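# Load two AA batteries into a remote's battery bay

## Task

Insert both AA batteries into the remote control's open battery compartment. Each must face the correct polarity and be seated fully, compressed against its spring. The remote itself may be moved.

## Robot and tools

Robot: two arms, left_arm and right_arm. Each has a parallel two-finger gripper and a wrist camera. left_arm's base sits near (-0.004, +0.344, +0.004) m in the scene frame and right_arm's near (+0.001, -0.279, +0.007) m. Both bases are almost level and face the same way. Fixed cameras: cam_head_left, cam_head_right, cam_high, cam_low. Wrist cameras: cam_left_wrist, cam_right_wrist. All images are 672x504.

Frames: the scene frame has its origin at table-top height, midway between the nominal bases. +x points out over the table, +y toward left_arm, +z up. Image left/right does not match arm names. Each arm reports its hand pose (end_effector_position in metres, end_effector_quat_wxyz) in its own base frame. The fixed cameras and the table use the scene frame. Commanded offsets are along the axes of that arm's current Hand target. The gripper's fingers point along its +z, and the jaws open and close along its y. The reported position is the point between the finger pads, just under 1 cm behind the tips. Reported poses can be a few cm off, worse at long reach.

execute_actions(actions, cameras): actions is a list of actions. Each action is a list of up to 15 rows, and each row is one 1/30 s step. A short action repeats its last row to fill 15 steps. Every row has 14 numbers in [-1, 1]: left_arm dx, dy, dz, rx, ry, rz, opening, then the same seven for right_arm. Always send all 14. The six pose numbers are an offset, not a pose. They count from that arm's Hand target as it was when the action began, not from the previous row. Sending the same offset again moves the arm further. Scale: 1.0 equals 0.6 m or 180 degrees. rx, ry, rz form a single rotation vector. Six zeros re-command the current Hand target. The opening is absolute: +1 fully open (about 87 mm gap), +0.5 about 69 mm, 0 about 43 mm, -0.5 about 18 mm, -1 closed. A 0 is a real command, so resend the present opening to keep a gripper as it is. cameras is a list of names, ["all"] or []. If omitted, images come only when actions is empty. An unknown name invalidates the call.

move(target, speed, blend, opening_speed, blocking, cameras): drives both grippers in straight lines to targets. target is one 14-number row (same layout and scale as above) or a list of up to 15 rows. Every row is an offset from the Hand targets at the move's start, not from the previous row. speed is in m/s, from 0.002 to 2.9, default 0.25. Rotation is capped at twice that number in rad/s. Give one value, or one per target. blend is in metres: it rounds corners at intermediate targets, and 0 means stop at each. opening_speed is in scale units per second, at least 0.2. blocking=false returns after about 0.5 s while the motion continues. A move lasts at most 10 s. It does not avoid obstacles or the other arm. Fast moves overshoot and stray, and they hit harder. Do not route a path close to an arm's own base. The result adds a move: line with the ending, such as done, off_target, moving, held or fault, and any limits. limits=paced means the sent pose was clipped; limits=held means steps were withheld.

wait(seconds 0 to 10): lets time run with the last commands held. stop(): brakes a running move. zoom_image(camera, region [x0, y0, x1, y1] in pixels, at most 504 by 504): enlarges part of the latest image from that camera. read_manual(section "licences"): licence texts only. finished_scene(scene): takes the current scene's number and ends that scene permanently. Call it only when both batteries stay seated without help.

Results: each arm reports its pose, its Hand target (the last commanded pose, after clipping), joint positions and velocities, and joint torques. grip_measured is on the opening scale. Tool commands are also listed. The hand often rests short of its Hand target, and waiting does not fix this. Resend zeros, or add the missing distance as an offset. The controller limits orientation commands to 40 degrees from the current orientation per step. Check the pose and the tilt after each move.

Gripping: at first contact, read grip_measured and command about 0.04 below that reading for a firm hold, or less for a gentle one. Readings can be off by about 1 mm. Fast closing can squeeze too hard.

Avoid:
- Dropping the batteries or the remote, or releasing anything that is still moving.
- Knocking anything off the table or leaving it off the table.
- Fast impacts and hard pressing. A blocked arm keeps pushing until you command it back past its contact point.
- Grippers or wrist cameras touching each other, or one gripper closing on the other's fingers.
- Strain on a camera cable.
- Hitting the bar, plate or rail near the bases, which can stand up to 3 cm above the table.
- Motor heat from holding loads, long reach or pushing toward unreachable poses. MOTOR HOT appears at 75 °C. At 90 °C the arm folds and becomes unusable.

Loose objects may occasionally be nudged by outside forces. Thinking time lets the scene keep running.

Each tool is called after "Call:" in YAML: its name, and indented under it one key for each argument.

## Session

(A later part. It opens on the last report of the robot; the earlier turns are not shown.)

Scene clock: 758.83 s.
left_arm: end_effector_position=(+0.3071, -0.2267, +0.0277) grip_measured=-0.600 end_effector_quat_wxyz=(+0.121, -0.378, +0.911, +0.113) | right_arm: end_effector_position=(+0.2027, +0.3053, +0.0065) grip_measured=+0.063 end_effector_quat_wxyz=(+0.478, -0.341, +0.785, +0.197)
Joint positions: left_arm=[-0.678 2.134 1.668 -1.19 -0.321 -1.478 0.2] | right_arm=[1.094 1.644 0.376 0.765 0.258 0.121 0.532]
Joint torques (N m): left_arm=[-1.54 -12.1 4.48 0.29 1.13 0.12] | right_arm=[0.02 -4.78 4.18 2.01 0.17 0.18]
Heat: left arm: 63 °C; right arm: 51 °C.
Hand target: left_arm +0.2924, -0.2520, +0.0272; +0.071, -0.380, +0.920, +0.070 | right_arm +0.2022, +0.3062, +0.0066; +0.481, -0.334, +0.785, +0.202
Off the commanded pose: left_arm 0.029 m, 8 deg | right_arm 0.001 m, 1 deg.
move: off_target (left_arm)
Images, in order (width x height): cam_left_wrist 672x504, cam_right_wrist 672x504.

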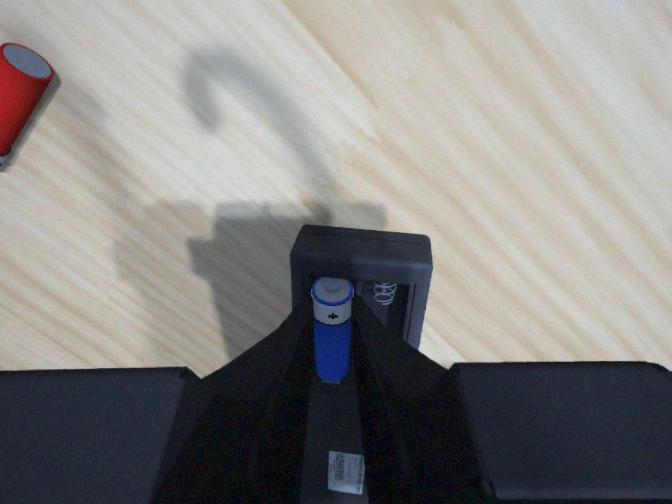

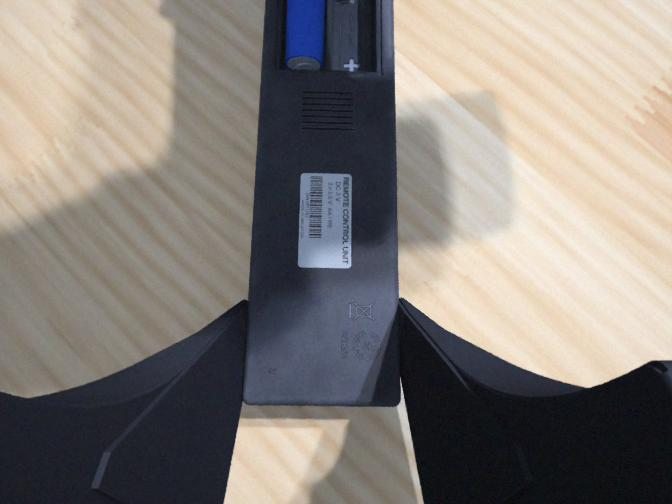

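Call:
move:
  target: [0.0043, -0.0003, 0.0015, 0, 0.0222, 0, -0.66, 0, 0, 0, 0, 0, 0, 0.0]
  speed: 0.04
  cameras: ["cam_left_wrist", "cam_low"]

Call:
zoom_image:
  camera: "cam_left_wrist"
  region: [290, 210, 440, 330]

Call:
zoom_image:
  camera: "cam_low"
  region: [280, 188, 330, 228]

Scene clock: 769.20 s.
left_arm: end_effector_position=(+0.3072, -0.2262, +0.0271) grip_measured=-0.600 end_effector_quat_wxyz=(+0.095, -0.382, +0.914, +0.100) | right_arm: end_effector_position=(+0.2027, +0.3053, +0.0065) grip_measured=+0.063 end_effector_quat_wxyz=(+0.478, -0.341, +0.785, +0.197)
Joint positions: left_arm=[-0.651 2.134 1.668 -1.185 -0.266 -1.454 0.2] | right_arm=[1.094 1.644 0.376 0.765 0.258 0.121 0.532]
Joint torques (N m): left_arm=[-1.69 -11.47 4.64 0.28 1.29 0.11] | right_arm=[0.03 -4.79 4.18 2.01 0.17 0.18]
Heat: left arm: 63 °C; right arm: 52 °C.
Hand target: left_arm +0.2908, -0.2538, +0.0259; +0.038, -0.382, +0.922, +0.057 | right_arm +0.2022, +0.3062, +0.0066; +0.481, -0.334, +0.785, +0.202
Off the commanded pose: left_arm 0.032 m, 8 deg | right_arm 0.001 m, 1 deg.
move: off_target (left_arm)
Images, in order (width x height): cam_low 672x504, cam_left_wrist 672x504.

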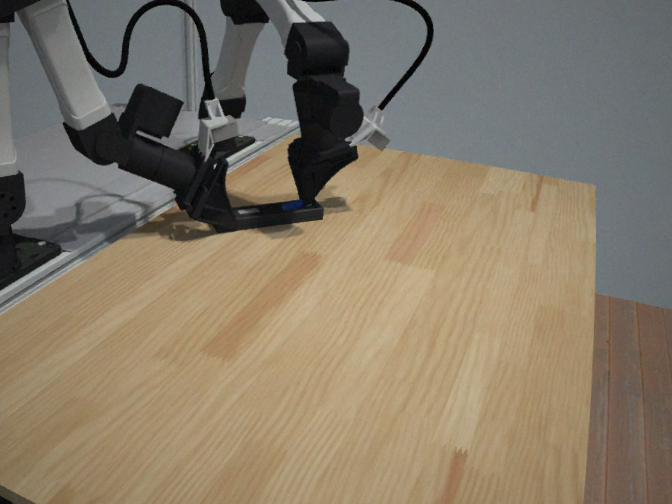

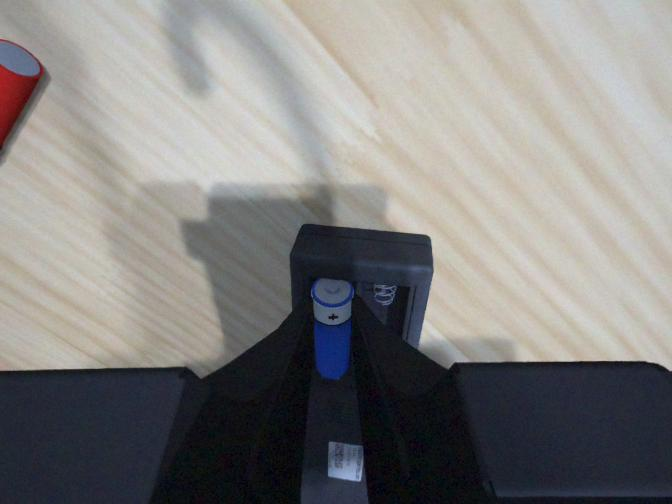

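Scaled by 3.360.

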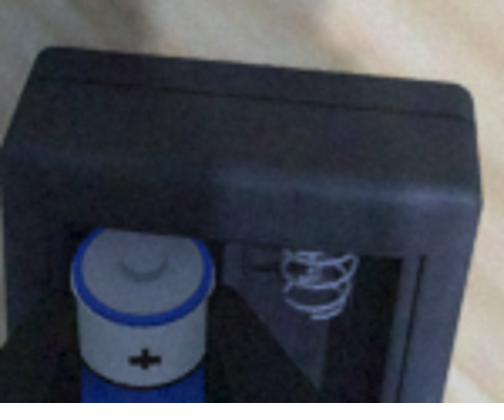

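Scaled by 10.080.

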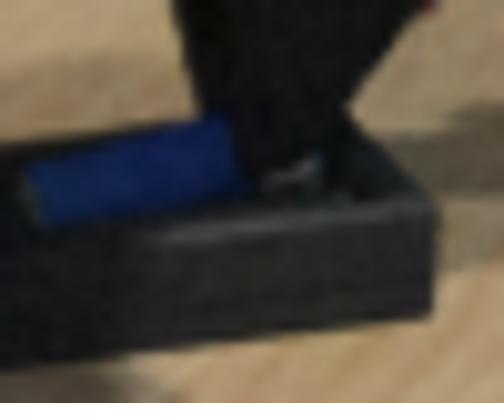

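Call:
move:
  target: [0.00342, 0, 0.00045, 0, 0.0333, 0, -0.66, 0, 0, 0, 0, 0, 0, 0.0]
  speed: 0.04
  cameras: ["cam_left_wrist", "cam_low"]

Call:
zoom_image:
  camera: "cam_left_wrist"
  region: [290, 210, 440, 330]

Call:
zoom_image:
  camera: "cam_low"
  region: [280, 188, 330, 228]

Scene clock: 783.70 s.
left_arm: end_effector_position=(+0.3078, -0.2263, +0.0273) grip_measured=-0.600 end_effector_quat_wxyz=(+0.054, -0.388, +0.917, +0.077) | right_arm: end_effector_position=(+0.2027, +0.3053, +0.0065) grip_measured=+0.063 end_effector_quat_wxyz=(+0.478, -0.341, +0.785, +0.197)
Joint positions: left_arm=[-0.607 2.134 1.668 -1.177 -0.174 -1.414 0.2] | right_arm=[1.094 1.644 0.376 0.765 0.258 0.121 0.532]
Joint torques (N m): left_arm=[-1.88 -10.3 5 0.18 1.42 0.14] | right_arm=[0.02 -4.78 4.16 2.01 0.17 0.18]
Heat: left arm: 62 °C; right arm: 52 °C.
Hand target: left_arm +0.2894, -0.2551, +0.0254; -0.010, -0.384, +0.922, +0.037 | right_arm +0.2022, +0.3062, +0.0066; +0.481, -0.334, +0.785, +0.202
Off the commanded pose: left_arm 0.034 m, 9 deg | right_arm 0.001 m, 1 deg.
move: off_target (left_arm)
Images, in order (width x height): cam_low 672x504, cam_left_wrist 672x504.

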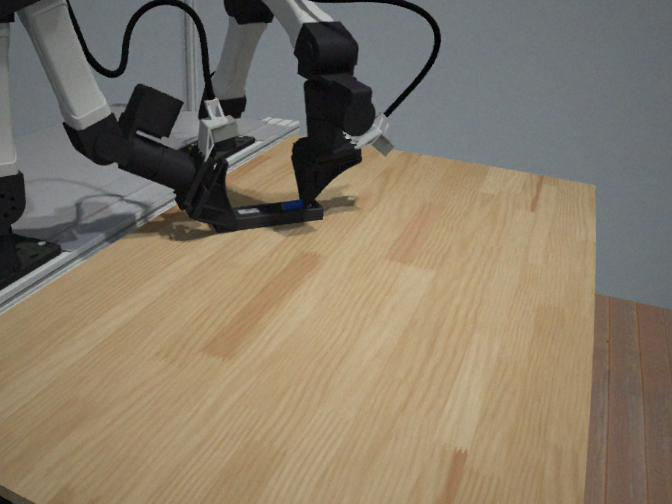

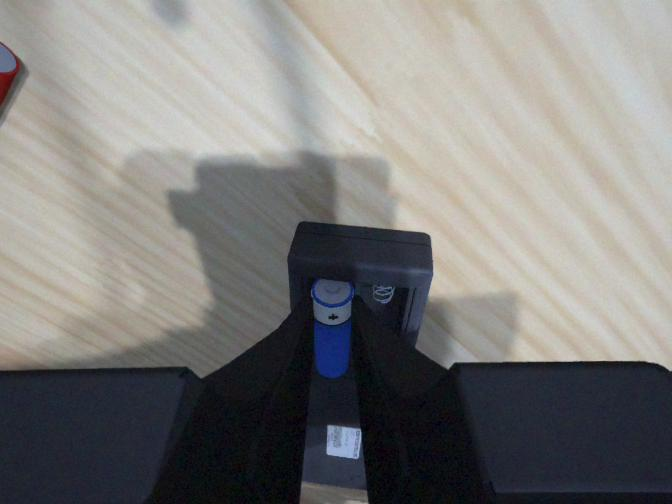

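Scaled by 3.360.

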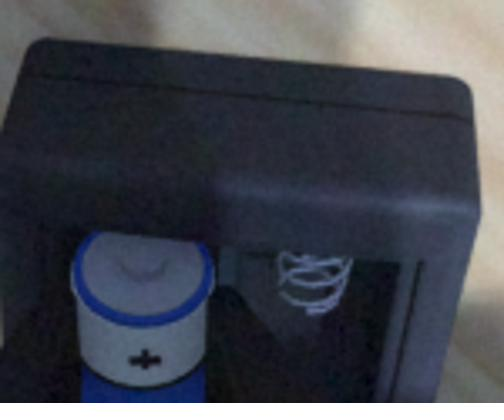

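Scaled by 10.080.

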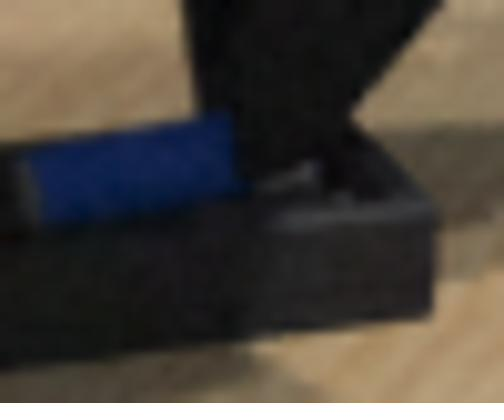

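Call:
move:
  target: [-0.04947, -0.0002, -0.0045, 0, -0.0333, 0, -0.66, 0, 0, 0, 0, 0, 0, 0.0]
  speed: 0.04
  cameras: ["cam_left_wrist", "cam_low"]

Call:
zoom_image:
  camera: "cam_left_wrist"
  region: [290, 210, 440, 330]

Call:
zoom_image:
  camera: "cam_low"
  region: [280, 188, 330, 228]

Scene clock: 804.50 s.
left_arm: end_effector_position=(+0.3092, -0.2248, +0.0273) grip_measured=-0.600 end_effector_quat_wxyz=(+0.052, -0.383, +0.919, +0.075) | right_arm: end_effector_position=(+0.2027, +0.3054, +0.0066) grip_measured=+0.063 end_effector_quat_wxyz=(+0.478, -0.341, +0.785, +0.197)
Joint positions: left_arm=[-0.6 2.134 1.668 -1.174 -0.17 -1.396 0.2] | right_arm=[1.094 1.644 0.376 0.765 0.258 0.121 0.532]
Joint torques (N m): left_arm=[0.08 -10.33 6.34 0.18 0.31 0.23] | right_arm=[0.03 -4.78 4.18 2.01 0.17 0.18]
Heat: left arm: 60 °C; right arm: 52 °C.
Hand target: left_arm +0.3105, -0.2343, +0.0283; +0.038, -0.382, +0.922, +0.057 | right_arm +0.2022, +0.3062, +0.0066; +0.481, -0.334, +0.785, +0.202
Off the commanded pose: left_arm 0.010 m, 3 deg | right_arm 0.001 m, 1 deg.
move: off_target (left_arm)
Images, in order (width x height): cam_low 672x504, cam_left_wrist 672x504.

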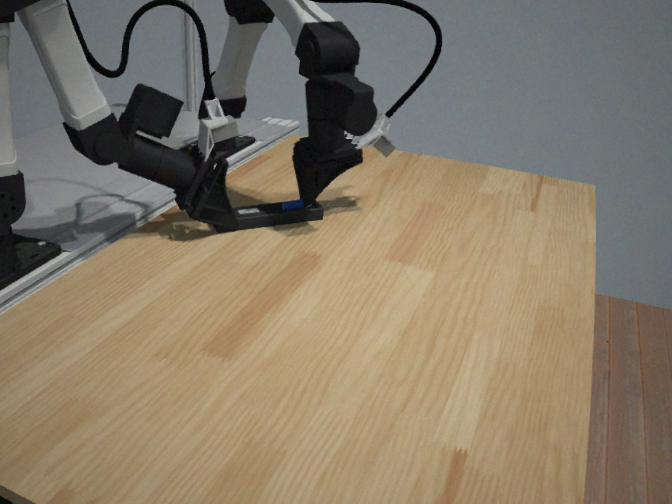

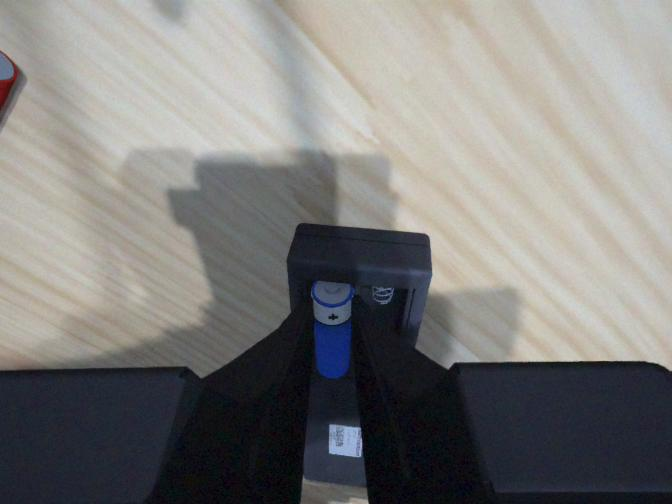

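Scaled by 3.360.

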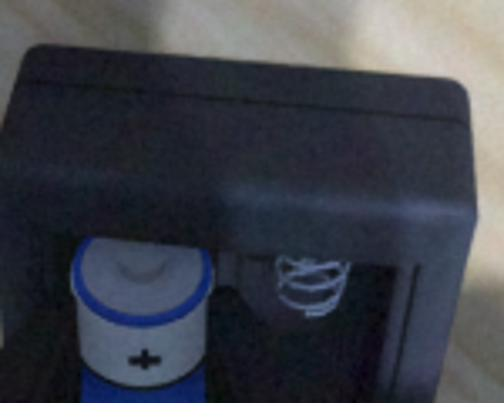

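Scaled by 10.080.

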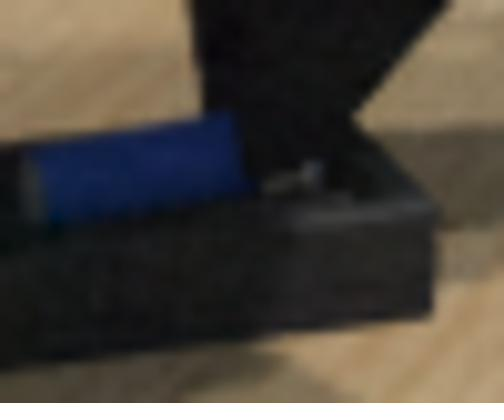

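Call:
move:
  target: [-0.0125, 0, -0.003, 0, -0.0056, 0, -0.66, 0, 0, 0, 0, 0, 0, 0.0]
  speed: 0.04
  cameras: ["cam_left_wrist"]

Call:
zoom_image:
  camera: "cam_left_wrist"
  region: [290, 210, 440, 330]

Scene clock: 808.63 s.
left_arm: end_effector_position=(+0.3097, -0.2236, +0.0274) grip_measured=-0.600 end_effector_quat_wxyz=(+0.050, -0.382, +0.920, +0.074) | right_arm: end_effector_position=(+0.2028, +0.3054, +0.0066) grip_measured=+0.063 end_effector_quat_wxyz=(+0.478, -0.341, +0.785, +0.197)
Joint positions: left_arm=[-0.595 2.134 1.668 -1.173 -0.165 -1.388 0.2] | right_arm=[1.094 1.644 0.376 0.766 0.258 0.121 0.532]
Joint torques (N m): left_arm=[0.51 -10.36 7.17 0.12 0.08 0.26] | right_arm=[0.02 -4.79 4.16 2 0.17 0.18]
Heat: left arm: 60 °C; right arm: 52 °C.
Hand target: left_arm +0.3157, -0.2292, +0.0310; +0.047, -0.381, +0.921, +0.060 | right_arm +0.2022, +0.3062, +0.0066; +0.481, -0.334, +0.785, +0.202
Off the commanded pose: left_arm 0.009 m, 2 deg | right_arm 0.001 m, 1 deg.
move: done
Images, in order (width x height): cam_left_wrist 672x504.

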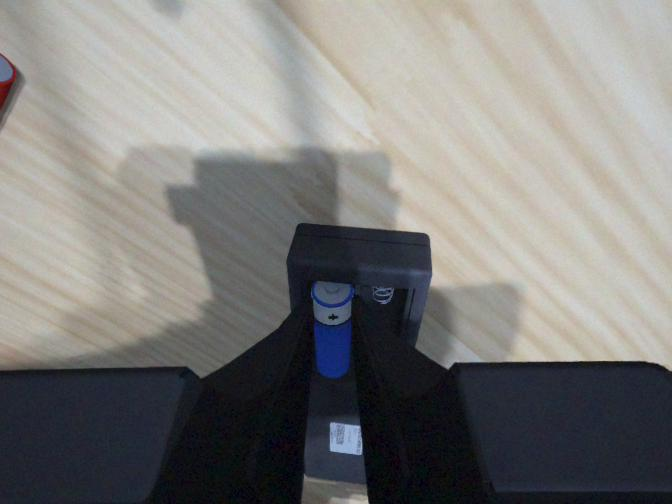

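Scaled by 3.360.

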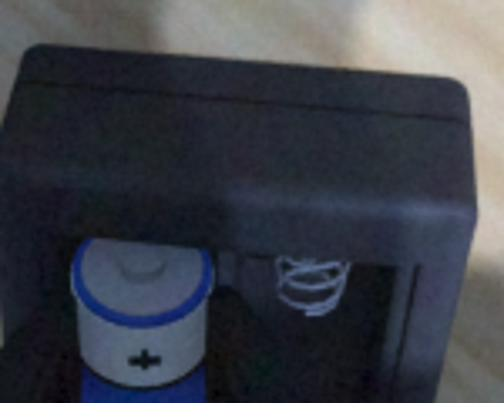

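Call:
move:
  target: [0, 0, 0, 0, 0, 0, -0.5, 0, 0, 0, 0, 0, 0, 0.0]
  opening_speed: 0.4
  cameras: ["cam_left_wrist", "cam_right_wrist"]

Call:
zoom_image:
  camera: "cam_left_wrist"
  region: [290, 210, 440, 330]

Call:
zoom_image:
  camera: "cam_right_wrist"
  region: [265, 0, 345, 76]

Scene clock: 815.53 s.
left_arm: end_effector_position=(+0.3080, -0.2259, +0.0276) grip_measured=-0.500 end_effector_quat_wxyz=(+0.043, -0.381, +0.921, +0.069) | right_arm: end_effector_position=(+0.2028, +0.3054, +0.0066) grip_measured=+0.063 end_effector_quat_wxyz=(+0.478, -0.341, +0.785, +0.197)
Joint positions: left_arm=[-0.595 2.134 1.668 -1.173 -0.149 -1.384 0.25] | right_arm=[1.094 1.644 0.376 0.766 0.258 0.121 0.532]
Joint torques (N m): left_arm=[0.54 -10.35 7.25 0.11 -0.11 0.2] | right_arm=[0.02 -4.78 4.16 2 0.17 0.18]
Heat: left arm: 59 °C; right arm: 52 °C.
Hand target: left_arm +0.3157, -0.2292, +0.0310; +0.047, -0.381, +0.921, +0.060 | right_arm +0.2022, +0.3062, +0.0066; +0.481, -0.334, +0.785, +0.202
Off the commanded pose: left_arm 0.009 m, 1 deg | right_arm 0.001 m, 1 deg.
move: done
Images, in order (width x height): cam_left_wrist 672x504, cam_right_wrist 672x504.

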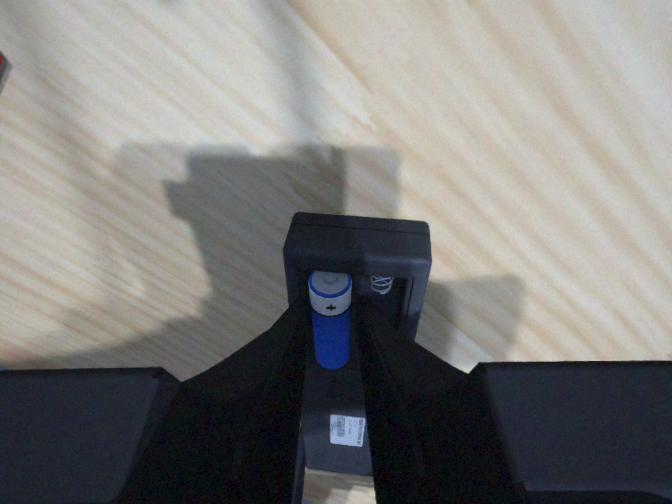

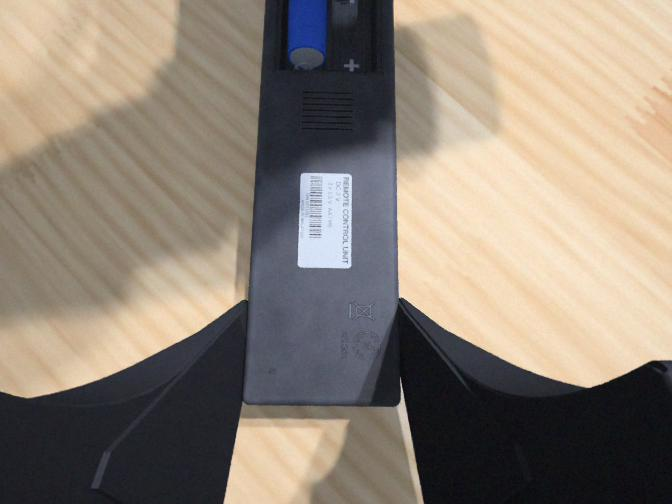

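Scaled by 3.360.

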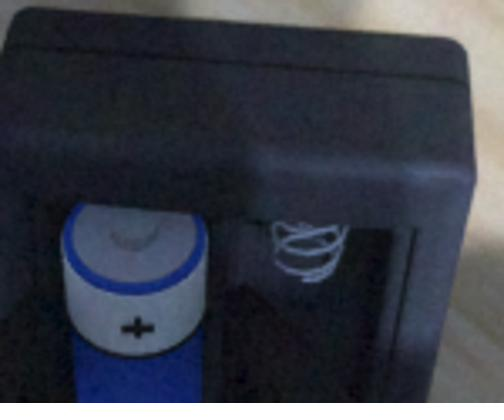

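Scaled by 6.300.

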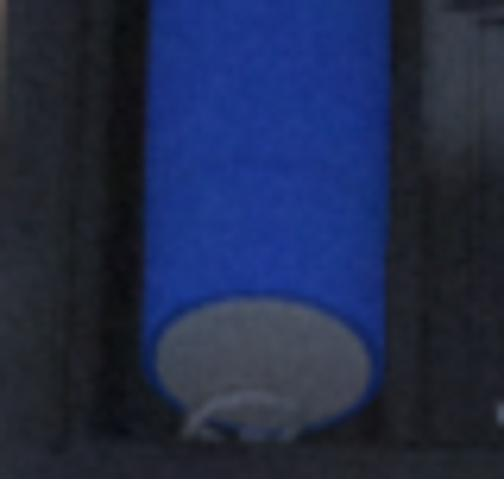

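Call:
move:
  target: [-0.00267, 0.00565, -0.01942, 0, 0, 0, -0.5, 0, 0, 0, 0, 0, 0, 0.0]
  speed: 0.05
  cameras: ["cam_left_wrist"]

Scene clock: 844.50 s.
left_arm: end_effector_position=(+0.3072, -0.2255, +0.0326) grip_measured=-0.500 end_effector_quat_wxyz=(+0.041, -0.380, +0.921, +0.072) | right_arm: end_effector_position=(+0.2028, +0.3054, +0.0066) grip_measured=+0.063 end_effector_quat_wxyz=(+0.478, -0.341, +0.785, +0.197)
Joint positions: left_arm=[-0.595 2.134 1.688 -1.2 -0.148 -1.382 0.25] | right_arm=[1.094 1.644 0.376 0.766 0.258 0.121 0.532]
Joint torques (N m): left_arm=[0.69 -12.19 7.1 0 -0.11 0.19] | right_arm=[0.03 -4.79 4.16 2 0.17 0.18]
Heat: left arm: 58 °C; right arm: 52 °C.
Hand target: left_arm +0.3139, -0.2274, +0.0429; +0.047, -0.381, +0.921, +0.060 | right_arm +0.2022, +0.3062, +0.0066; +0.481, -0.334, +0.785, +0.202
Off the commanded pose: left_arm 0.013 m, 2 deg | right_arm 0.001 m, 1 deg.
move: off_target (left_arm)
Images, in order (width x height): cam_left_wrist 672x504.

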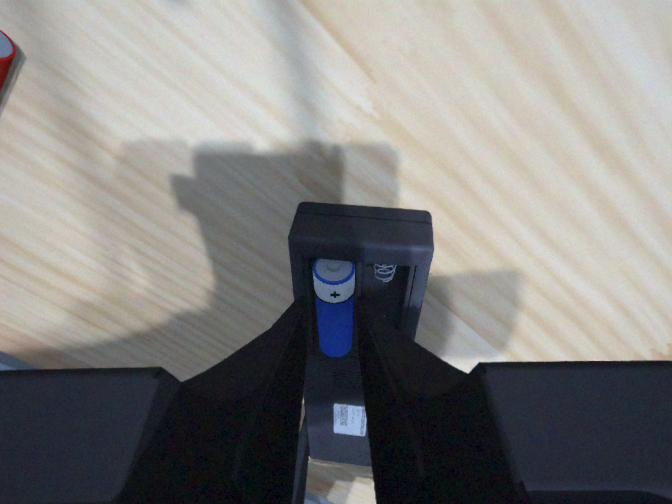

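Call:
move:
  target:
    - [-0.0041, 0.0023, -0.0293, 0, 0, 0, -0.5, 0, 0, 0, 0, 0, 0, 0.0]
    - [-0.0041, 0.0023, -0.0293, 0, 0, 0, -1.0, 0, 0, 0, 0, 0, 0, 0.0]
  speed: 0.08
  cameras: ["cam_left_wrist", "cam_right_wrist"]

Call:
zoom_image:
  camera: "cam_right_wrist"
  region: [265, 0, 345, 76]

Scene clock: 849.20 s.
left_arm: end_effector_position=(+0.3071, -0.2256, +0.0467) grip_measured=-0.985 end_effector_quat_wxyz=(+0.038, -0.379, +0.921, +0.077) | right_arm: end_effector_position=(+0.2028, +0.3054, +0.0066) grip_measured=+0.063 end_effector_quat_wxyz=(+0.478, -0.341, +0.785, +0.197)
Joint positions: left_arm=[-0.595 2.134 1.743 -1.266 -0.148 -1.382 0.008] | right_arm=[1.094 1.644 0.376 0.766 0.258 0.121 0.532]
Joint torques (N m): left_arm=[0.7 -13.24 7.13 0 -0.11 0.19] | right_arm=[0.03 -4.78 4.16 2 0.17 0.18]
Heat: left arm: 59 °C; right arm: 52 °C.
Hand target: left_arm +0.3140, -0.2274, +0.0608; +0.046, -0.381, +0.921, +0.060 | right_arm +0.2022, +0.3062, +0.0066; +0.481, -0.334, +0.785, +0.202
Off the commanded pose: left_arm 0.016 m, 2 deg | right_arm 0.001 m, 1 deg.
move: off_target (left_arm); target 2's new opening was sent with left_arm's hand 0.016 m and 2 deg from that target
Images, in order (width x height): cam_left_wrist 672x504, cam_right_wrist 672x504.

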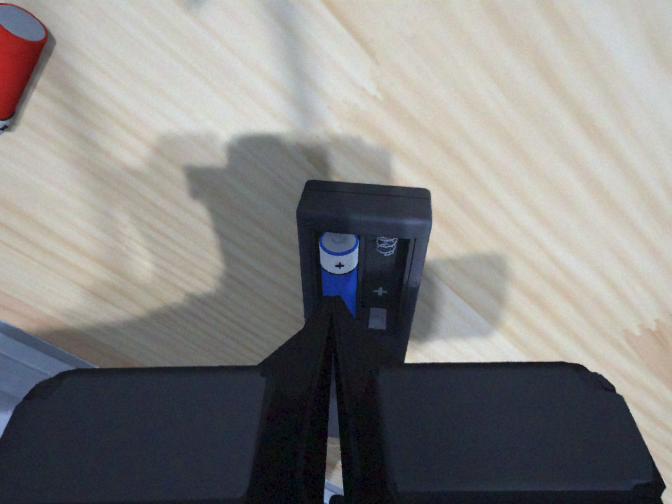

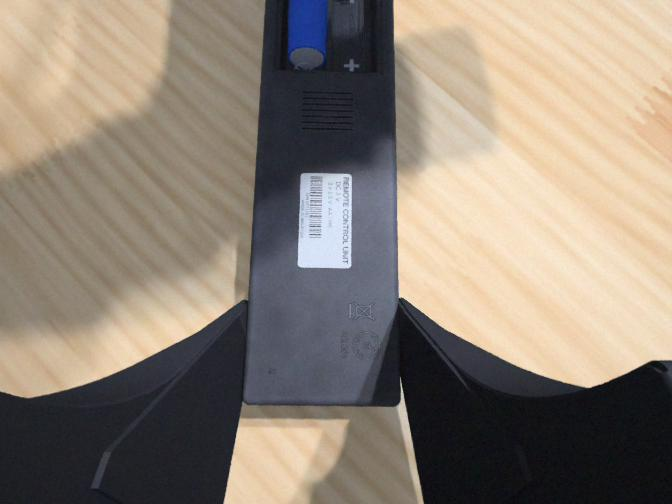

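Scaled by 6.300.

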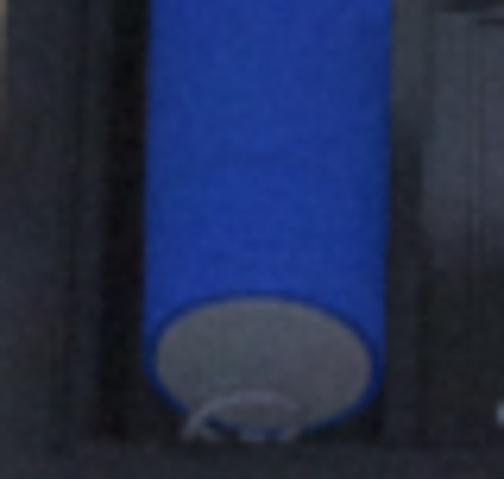

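Call:
move:
  target: [0.05282, -0.00183, -0.00722, 0, 0.0333, 0, -1.0, 0, 0, 0, 0, 0, 0, 0.0]
  speed: 0.08
  cameras: ["cam_left_wrist", "cam_right_wrist"]

Call:
zoom_image:
  camera: "cam_right_wrist"
  region: [220, 0, 430, 160]

Scene clock: 864.97 s.
left_arm: end_effector_position=(+0.2905, -0.2455, +0.0494) grip_measured=-0.985 end_effector_quat_wxyz=(-0.007, -0.378, +0.924, +0.053) | right_arm: end_effector_position=(+0.2028, +0.3054, +0.0066) grip_measured=+0.063 end_effector_quat_wxyz=(+0.478, -0.341, +0.785, +0.197)
Joint positions: left_arm=[-0.615 2.134 1.743 -1.276 -0.046 -1.394 0.008] | right_arm=[1.094 1.644 0.376 0.766 0.258 0.121 0.532]
Joint torques (N m): left_arm=[-0.59 -13.01 6.53 -0.03 -0.01 -0.05] | right_arm=[0.02 -4.78 4.18 2 0.17 0.18]
Heat: left arm: 60 °C; right arm: 52 °C.
Hand target: left_arm +0.2924, -0.2508, +0.0608; -0.002, -0.384, +0.922, +0.040 | right_arm +0.2022, +0.3062, +0.0066; +0.481, -0.334, +0.785, +0.202
Off the commanded pose: left_arm 0.013 m, 2 deg | right_arm 0.001 m, 1 deg.
move: off_target (left_arm)
Images, in order (width x height): cam_left_wrist 672x504, cam_right_wrist 672x504.

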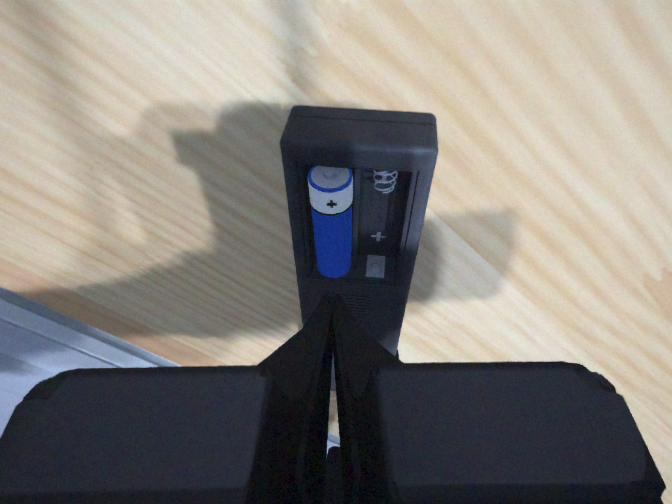

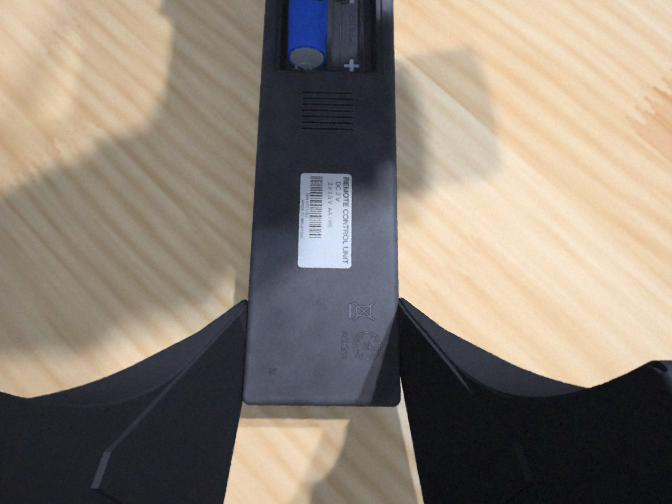

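Scaled by 2.400.

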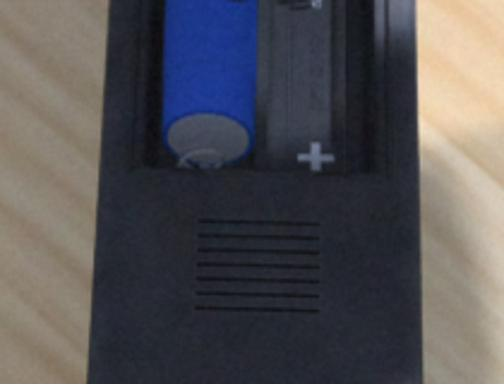

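Call:
move:
  target: [0.00475, 0.00163, 0.02337, 0, 0, 0, -1.0, 0, 0, 0, 0, 0, 0, 0.0]
  speed: 0.06
  cameras: ["cam_left_wrist"]

Call:
zoom_image:
  camera: "cam_left_wrist"
  region: [260, 180, 420, 320]

Scene clock: 881.33 s.
left_arm: end_effector_position=(+0.2873, -0.2452, +0.0406) grip_measured=-0.985 end_effector_quat_wxyz=(-0.008, -0.379, +0.924, +0.055) | right_arm: end_effector_position=(+0.2028, +0.3054, +0.0066) grip_measured=+0.063 end_effector_quat_wxyz=(+0.478, -0.341, +0.785, +0.197)
Joint positions: left_arm=[-0.618 2.134 1.707 -1.245 -0.044 -1.399 0.008] | right_arm=[1.094 1.644 0.376 0.766 0.258 0.121 0.532]
Joint torques (N m): left_arm=[-0.83 -13 4.89 0.18 0 -0.05] | right_arm=[0.03 -4.78 4.16 2 0.17 0.18]
Heat: left arm: 61 °C; right arm: 52 °C.
Hand target: left_arm +0.2892, -0.2512, +0.0468; -0.002, -0.384, +0.922, +0.040 | right_arm +0.2022, +0.3062, +0.0066; +0.481, -0.334, +0.785, +0.202
Off the commanded pose: left_arm 0.009 m, 2 deg | right_arm 0.001 m, 1 deg.
move: done
Images, in order (width x height): cam_left_wrist 672x504.

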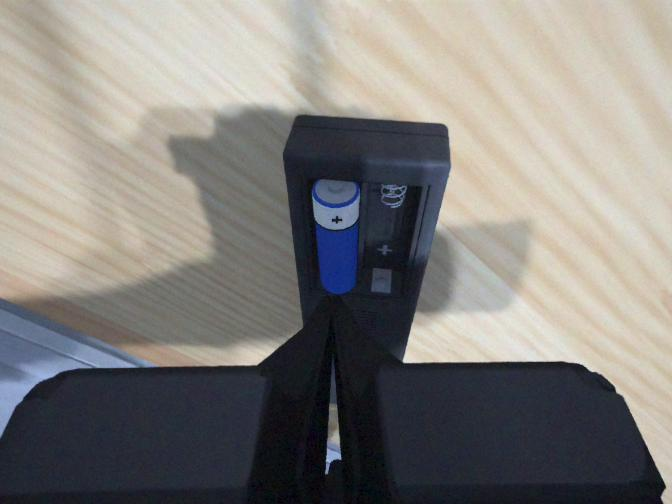

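Scaled by 3.150.

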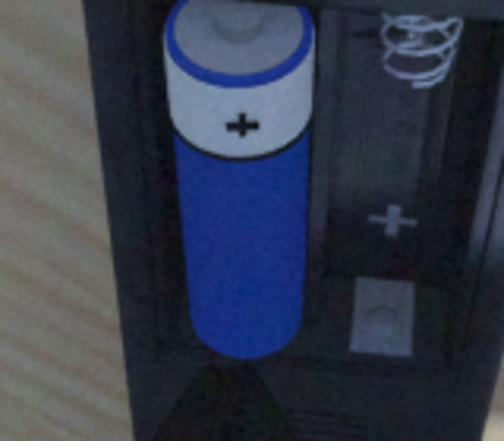

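Call:
move:
  target: [0.0022, -0.0030, 0.0095, 0.0022, 0, 0, -1.0, 0, 0, 0, 0, 0, 0, 0.0]
  speed: 0.05
  cameras: ["cam_left_wrist"]

Call:
zoom_image:
  camera: "cam_left_wrist"
  region: [260, 180, 420, 320]

Scene clock: 887.63 s.
left_arm: end_effector_position=(+0.2876, -0.2469, +0.0355) grip_measured=-0.985 end_effector_quat_wxyz=(-0.006, -0.379, +0.924, +0.051) | right_arm: end_effector_position=(+0.2028, +0.3054, +0.0066) grip_measured=+0.063 end_effector_quat_wxyz=(+0.478, -0.341, +0.785, +0.197)
Joint positions: left_arm=[-0.621 2.134 1.688 -1.217 -0.043 -1.402 0.008] | right_arm=[1.094 1.644 0.376 0.766 0.258 0.121 0.532]
Joint torques (N m): left_arm=[-0.7 -12.81 4.88 0.18 -0.04 -0.05] | right_arm=[0.02 -4.78 4.16 2 0.17 0.18]
Heat: left arm: 61 °C; right arm: 52 °C.
Hand target: left_arm +0.2893, -0.2529, +0.0410; +0.000, -0.384, +0.923, +0.037 | right_arm +0.2022, +0.3062, +0.0066; +0.481, -0.334, +0.785, +0.202
Off the commanded pose: left_arm 0.008 m, 2 deg | right_arm 0.001 m, 1 deg.
move: done
Images, in order (width x height): cam_left_wrist 672x504.

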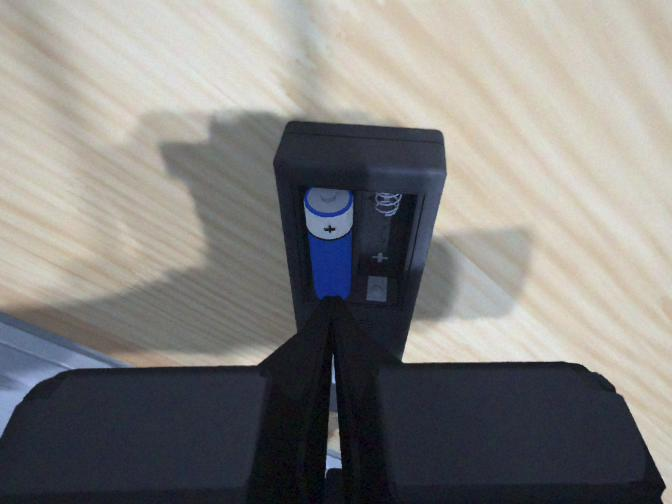

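Scaled by 3.150.

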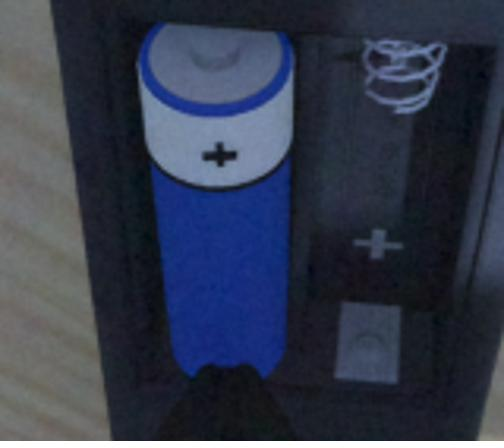

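Call:
move:
  target: [0, -0.0005, 0.0117, 0, 0, 0, -1.0, 0, 0, 0, 0, 0, 0, 0.0]
  speed: 0.03
  cameras: ["cam_left_wrist", "cam_right_wrist"]

Call:
zoom_image:
  camera: "cam_left_wrist"
  region: [260, 180, 420, 320]

Call:
zoom_image:
  camera: "cam_right_wrist"
  region: [265, 0, 345, 76]

Scene clock: 892.80 s.
left_arm: end_effector_position=(+0.2871, -0.2470, +0.0311) grip_measured=-0.985 end_effector_quat_wxyz=(-0.006, -0.379, +0.924, +0.050) | right_arm: end_effector_position=(+0.2028, +0.3054, +0.0066) grip_measured=+0.063 end_effector_quat_wxyz=(+0.478, -0.341, +0.785, +0.197)
Joint positions: left_arm=[-0.621 2.134 1.67 -1.197 -0.042 -1.402 0.008] | right_arm=[1.094 1.644 0.376 0.766 0.258 0.121 0.532]
Joint torques (N m): left_arm=[-0.75 -12.19 4.67 0.27 -0.04 -0.03] | right_arm=[0.02 -4.79 4.16 2 0.17 0.18]
Heat: left arm: 61 °C; right arm: 52 °C.
Hand target: left_arm +0.2892, -0.2526, +0.0339; +0.000, -0.384, +0.923, +0.037 | right_arm +0.2022, +0.3062, +0.0066; +0.481, -0.334, +0.785, +0.202
Off the commanded pose: left_arm 0.007 m, 2 deg | right_arm 0.001 m, 1 deg.
move: done
Images, in order (width x height): cam_left_wrist 672x504, cam_right_wrist 672x504.

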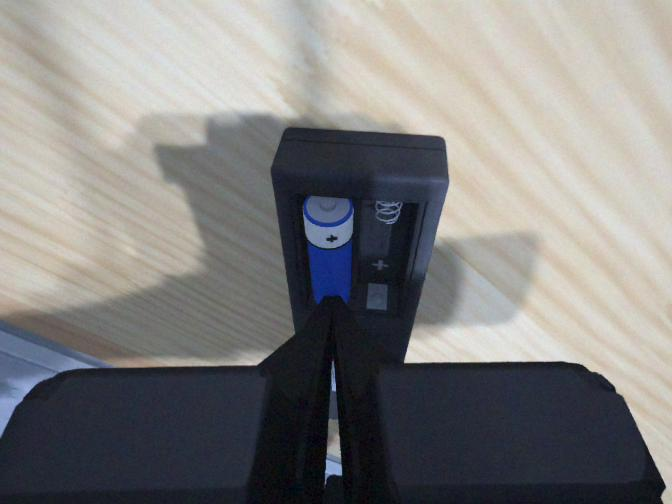

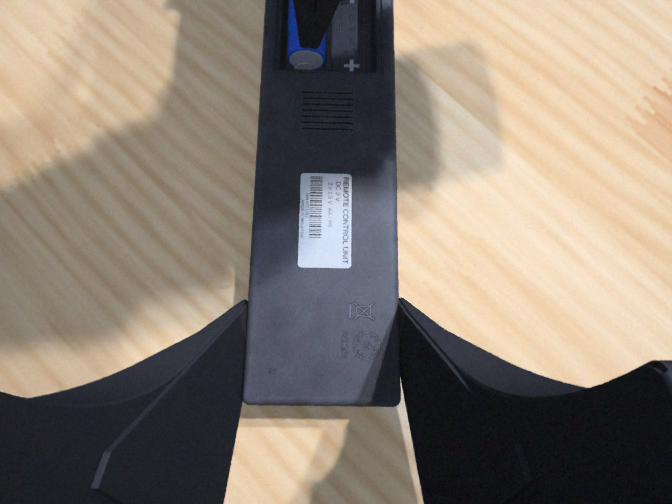

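Scaled by 3.150.

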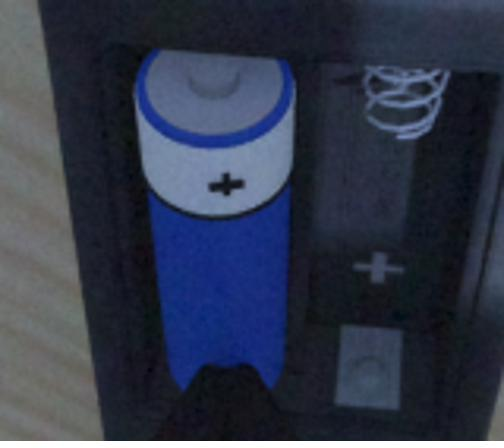

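Scaled by 6.300.

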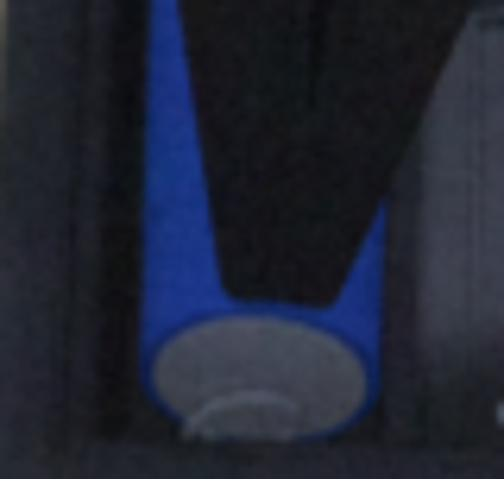

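Call:
move:
  target: [0, -0.0005, 0.0117, 0, 0, 0, -1.0, 0, 0, 0, 0, 0, 0, 0.0]
  speed: 0.03
  cameras: ["cam_left_wrist", "cam_right_wrist"]

Call:
zoom_image:
  camera: "cam_left_wrist"
  region: [260, 180, 420, 320]

Call:
zoom_image:
  camera: "cam_right_wrist"
  region: [265, 0, 345, 76]

Scene clock: 896.37 s.
left_arm: end_effector_position=(+0.2875, -0.2487, +0.0278) grip_measured=-0.985 end_effector_quat_wxyz=(-0.007, -0.379, +0.924, +0.044) | right_arm: end_effector_position=(+0.2028, +0.3054, +0.0066) grip_measured=+0.063 end_effector_quat_wxyz=(+0.478, -0.341, +0.785, +0.197)
Joint positions: left_arm=[-0.621 2.134 1.656 -1.175 -0.035 -1.402 0.008] | right_arm=[1.094 1.644 0.376 0.766 0.258 0.121 0.532]
Joint torques (N m): left_arm=[-0.65 -11.69 4.16 0.3 -0.1 -0.04] | right_arm=[0.03 -4.78 4.16 2 0.17 0.18]
Heat: left arm: 61 °C; right arm: 52 °C.
Hand target: left_arm +0.2892, -0.2524, +0.0269; -0.001, -0.384, +0.923, +0.037 | right_arm +0.2022, +0.3062, +0.0066; +0.481, -0.334, +0.785, +0.202
Off the commanded pose: left_arm 0.004 m, 1 deg | right_arm 0.001 m, 1 deg.
move: done
Images, in order (width x height): cam_left_wrist 672x504, cam_right_wrist 672x504.

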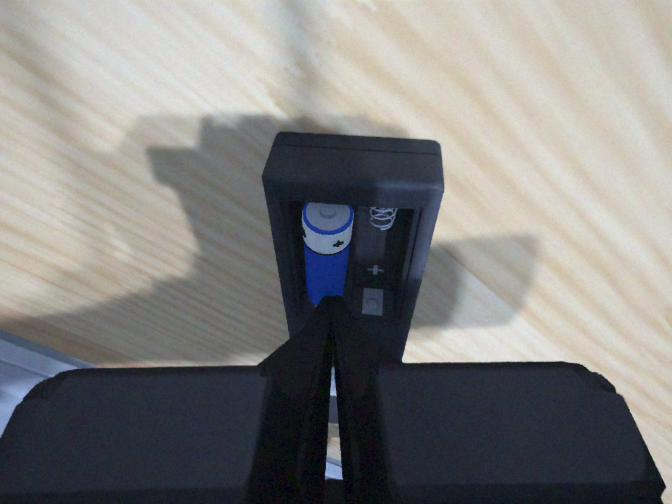

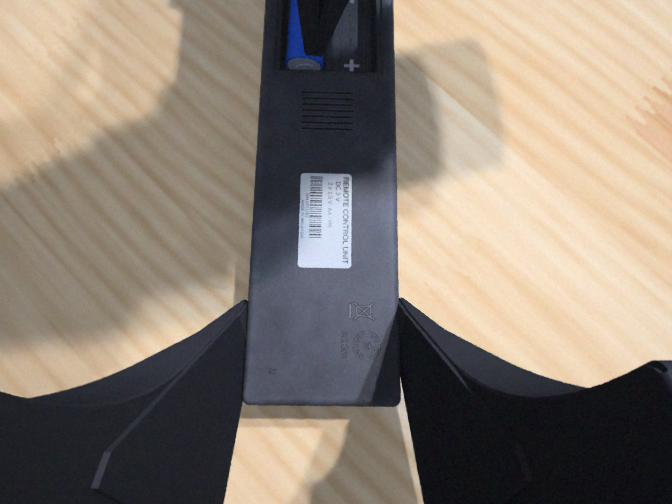

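Scaled by 3.150.

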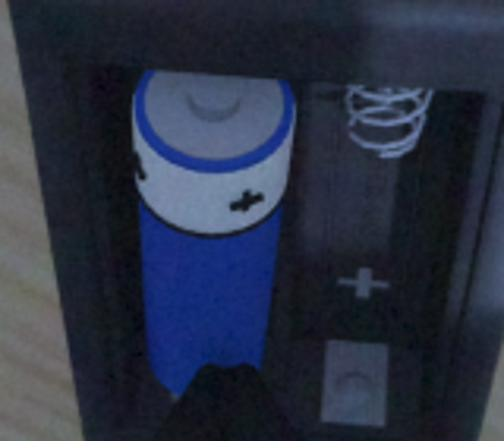

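Scaled by 6.300.

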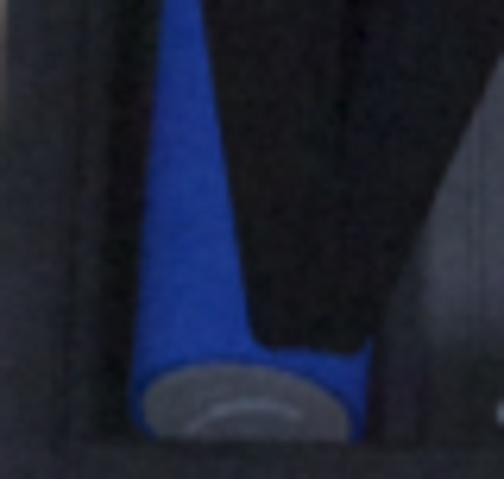

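Call:
move:
  target:
    - [-0.0010, -0.0035, -0.0498, 0, 0, 0, -1.0, 0, 0, 0, 0, 0, 0, 0.0]
    - [-0.0430, -0.0010, -0.0480, 0, 0, 0, -1.0, 0, 0, 0, 0, 0, 0, 0.0]
  speed: 0.08
  cameras: ["cam_left_wrist", "cam_right_wrist"]

Call:
zoom_image:
  camera: "cam_left_wrist"
  region: [270, 160, 450, 320]

Call:
zoom_image:
  camera: "cam_right_wrist"
  region: [265, 0, 345, 76]

Scene clock: 905.70 s.
left_arm: end_effector_position=(+0.3033, -0.2352, +0.0498) grip_measured=-0.985 end_effector_quat_wxyz=(-0.008, -0.386, +0.921, +0.042) | right_arm: end_effector_position=(+0.2028, +0.3054, +0.0066) grip_measured=+0.063 end_effector_quat_wxyz=(+0.478, -0.341, +0.785, +0.197)
Joint positions: left_arm=[-0.57 2.134 1.745 -1.26 -0.035 -1.365 0.008] | right_arm=[1.094 1.644 0.376 0.766 0.258 0.121 0.532]
Joint torques (N m): left_arm=[0.08 -11.3 7.19 -0.01 -0.14 0.23] | right_arm=[0.02 -4.78 4.16 2 0.17 0.18]
Heat: left arm: 61 °C; right arm: 52 °C.
Hand target: left_arm +0.3087, -0.2365, +0.0563; -0.001, -0.384, +0.923, +0.037 | right_arm +0.2022, +0.3062, +0.0066; +0.481, -0.334, +0.785, +0.202
Off the commanded pose: left_arm 0.008 m, 1 deg | right_arm 0.001 m, 1 deg.
move: done
Images, in order (width x height): cam_left_wrist 672x504, cam_right_wrist 672x504.

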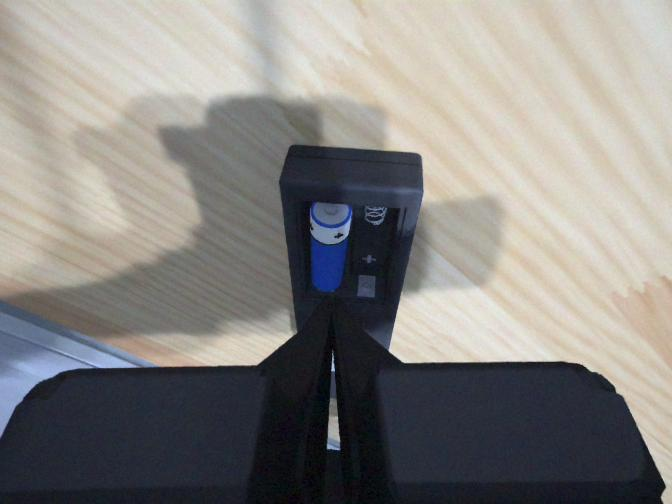

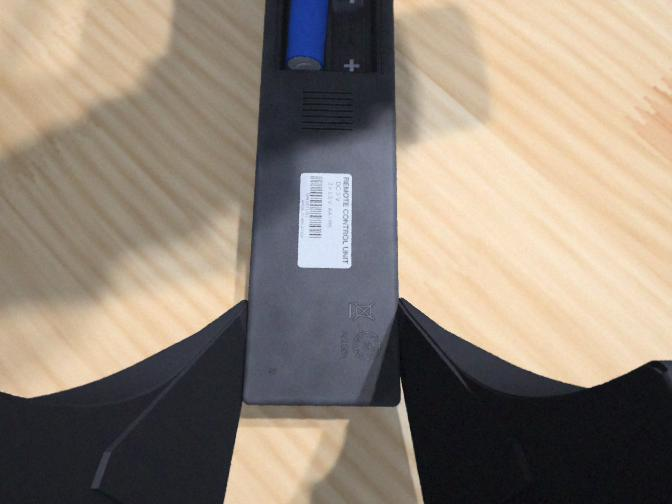

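Scaled by 2.800.

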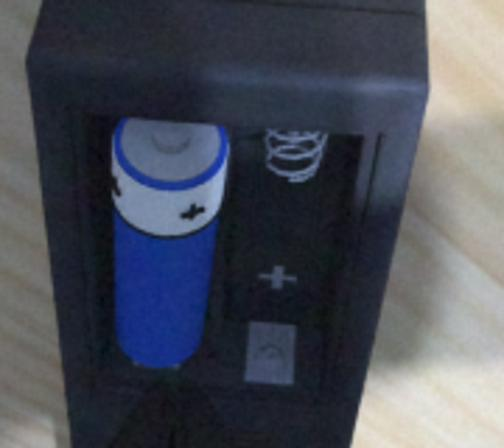

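Scaled by 6.300.

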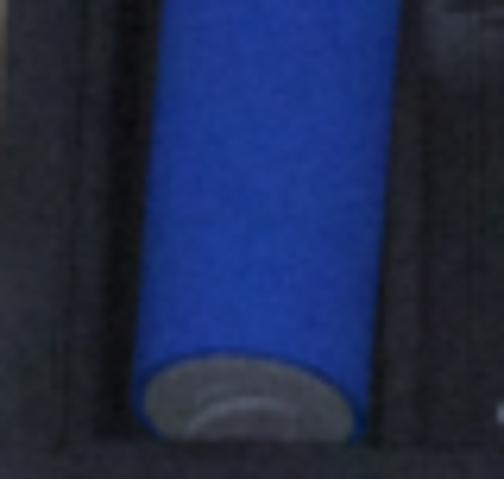

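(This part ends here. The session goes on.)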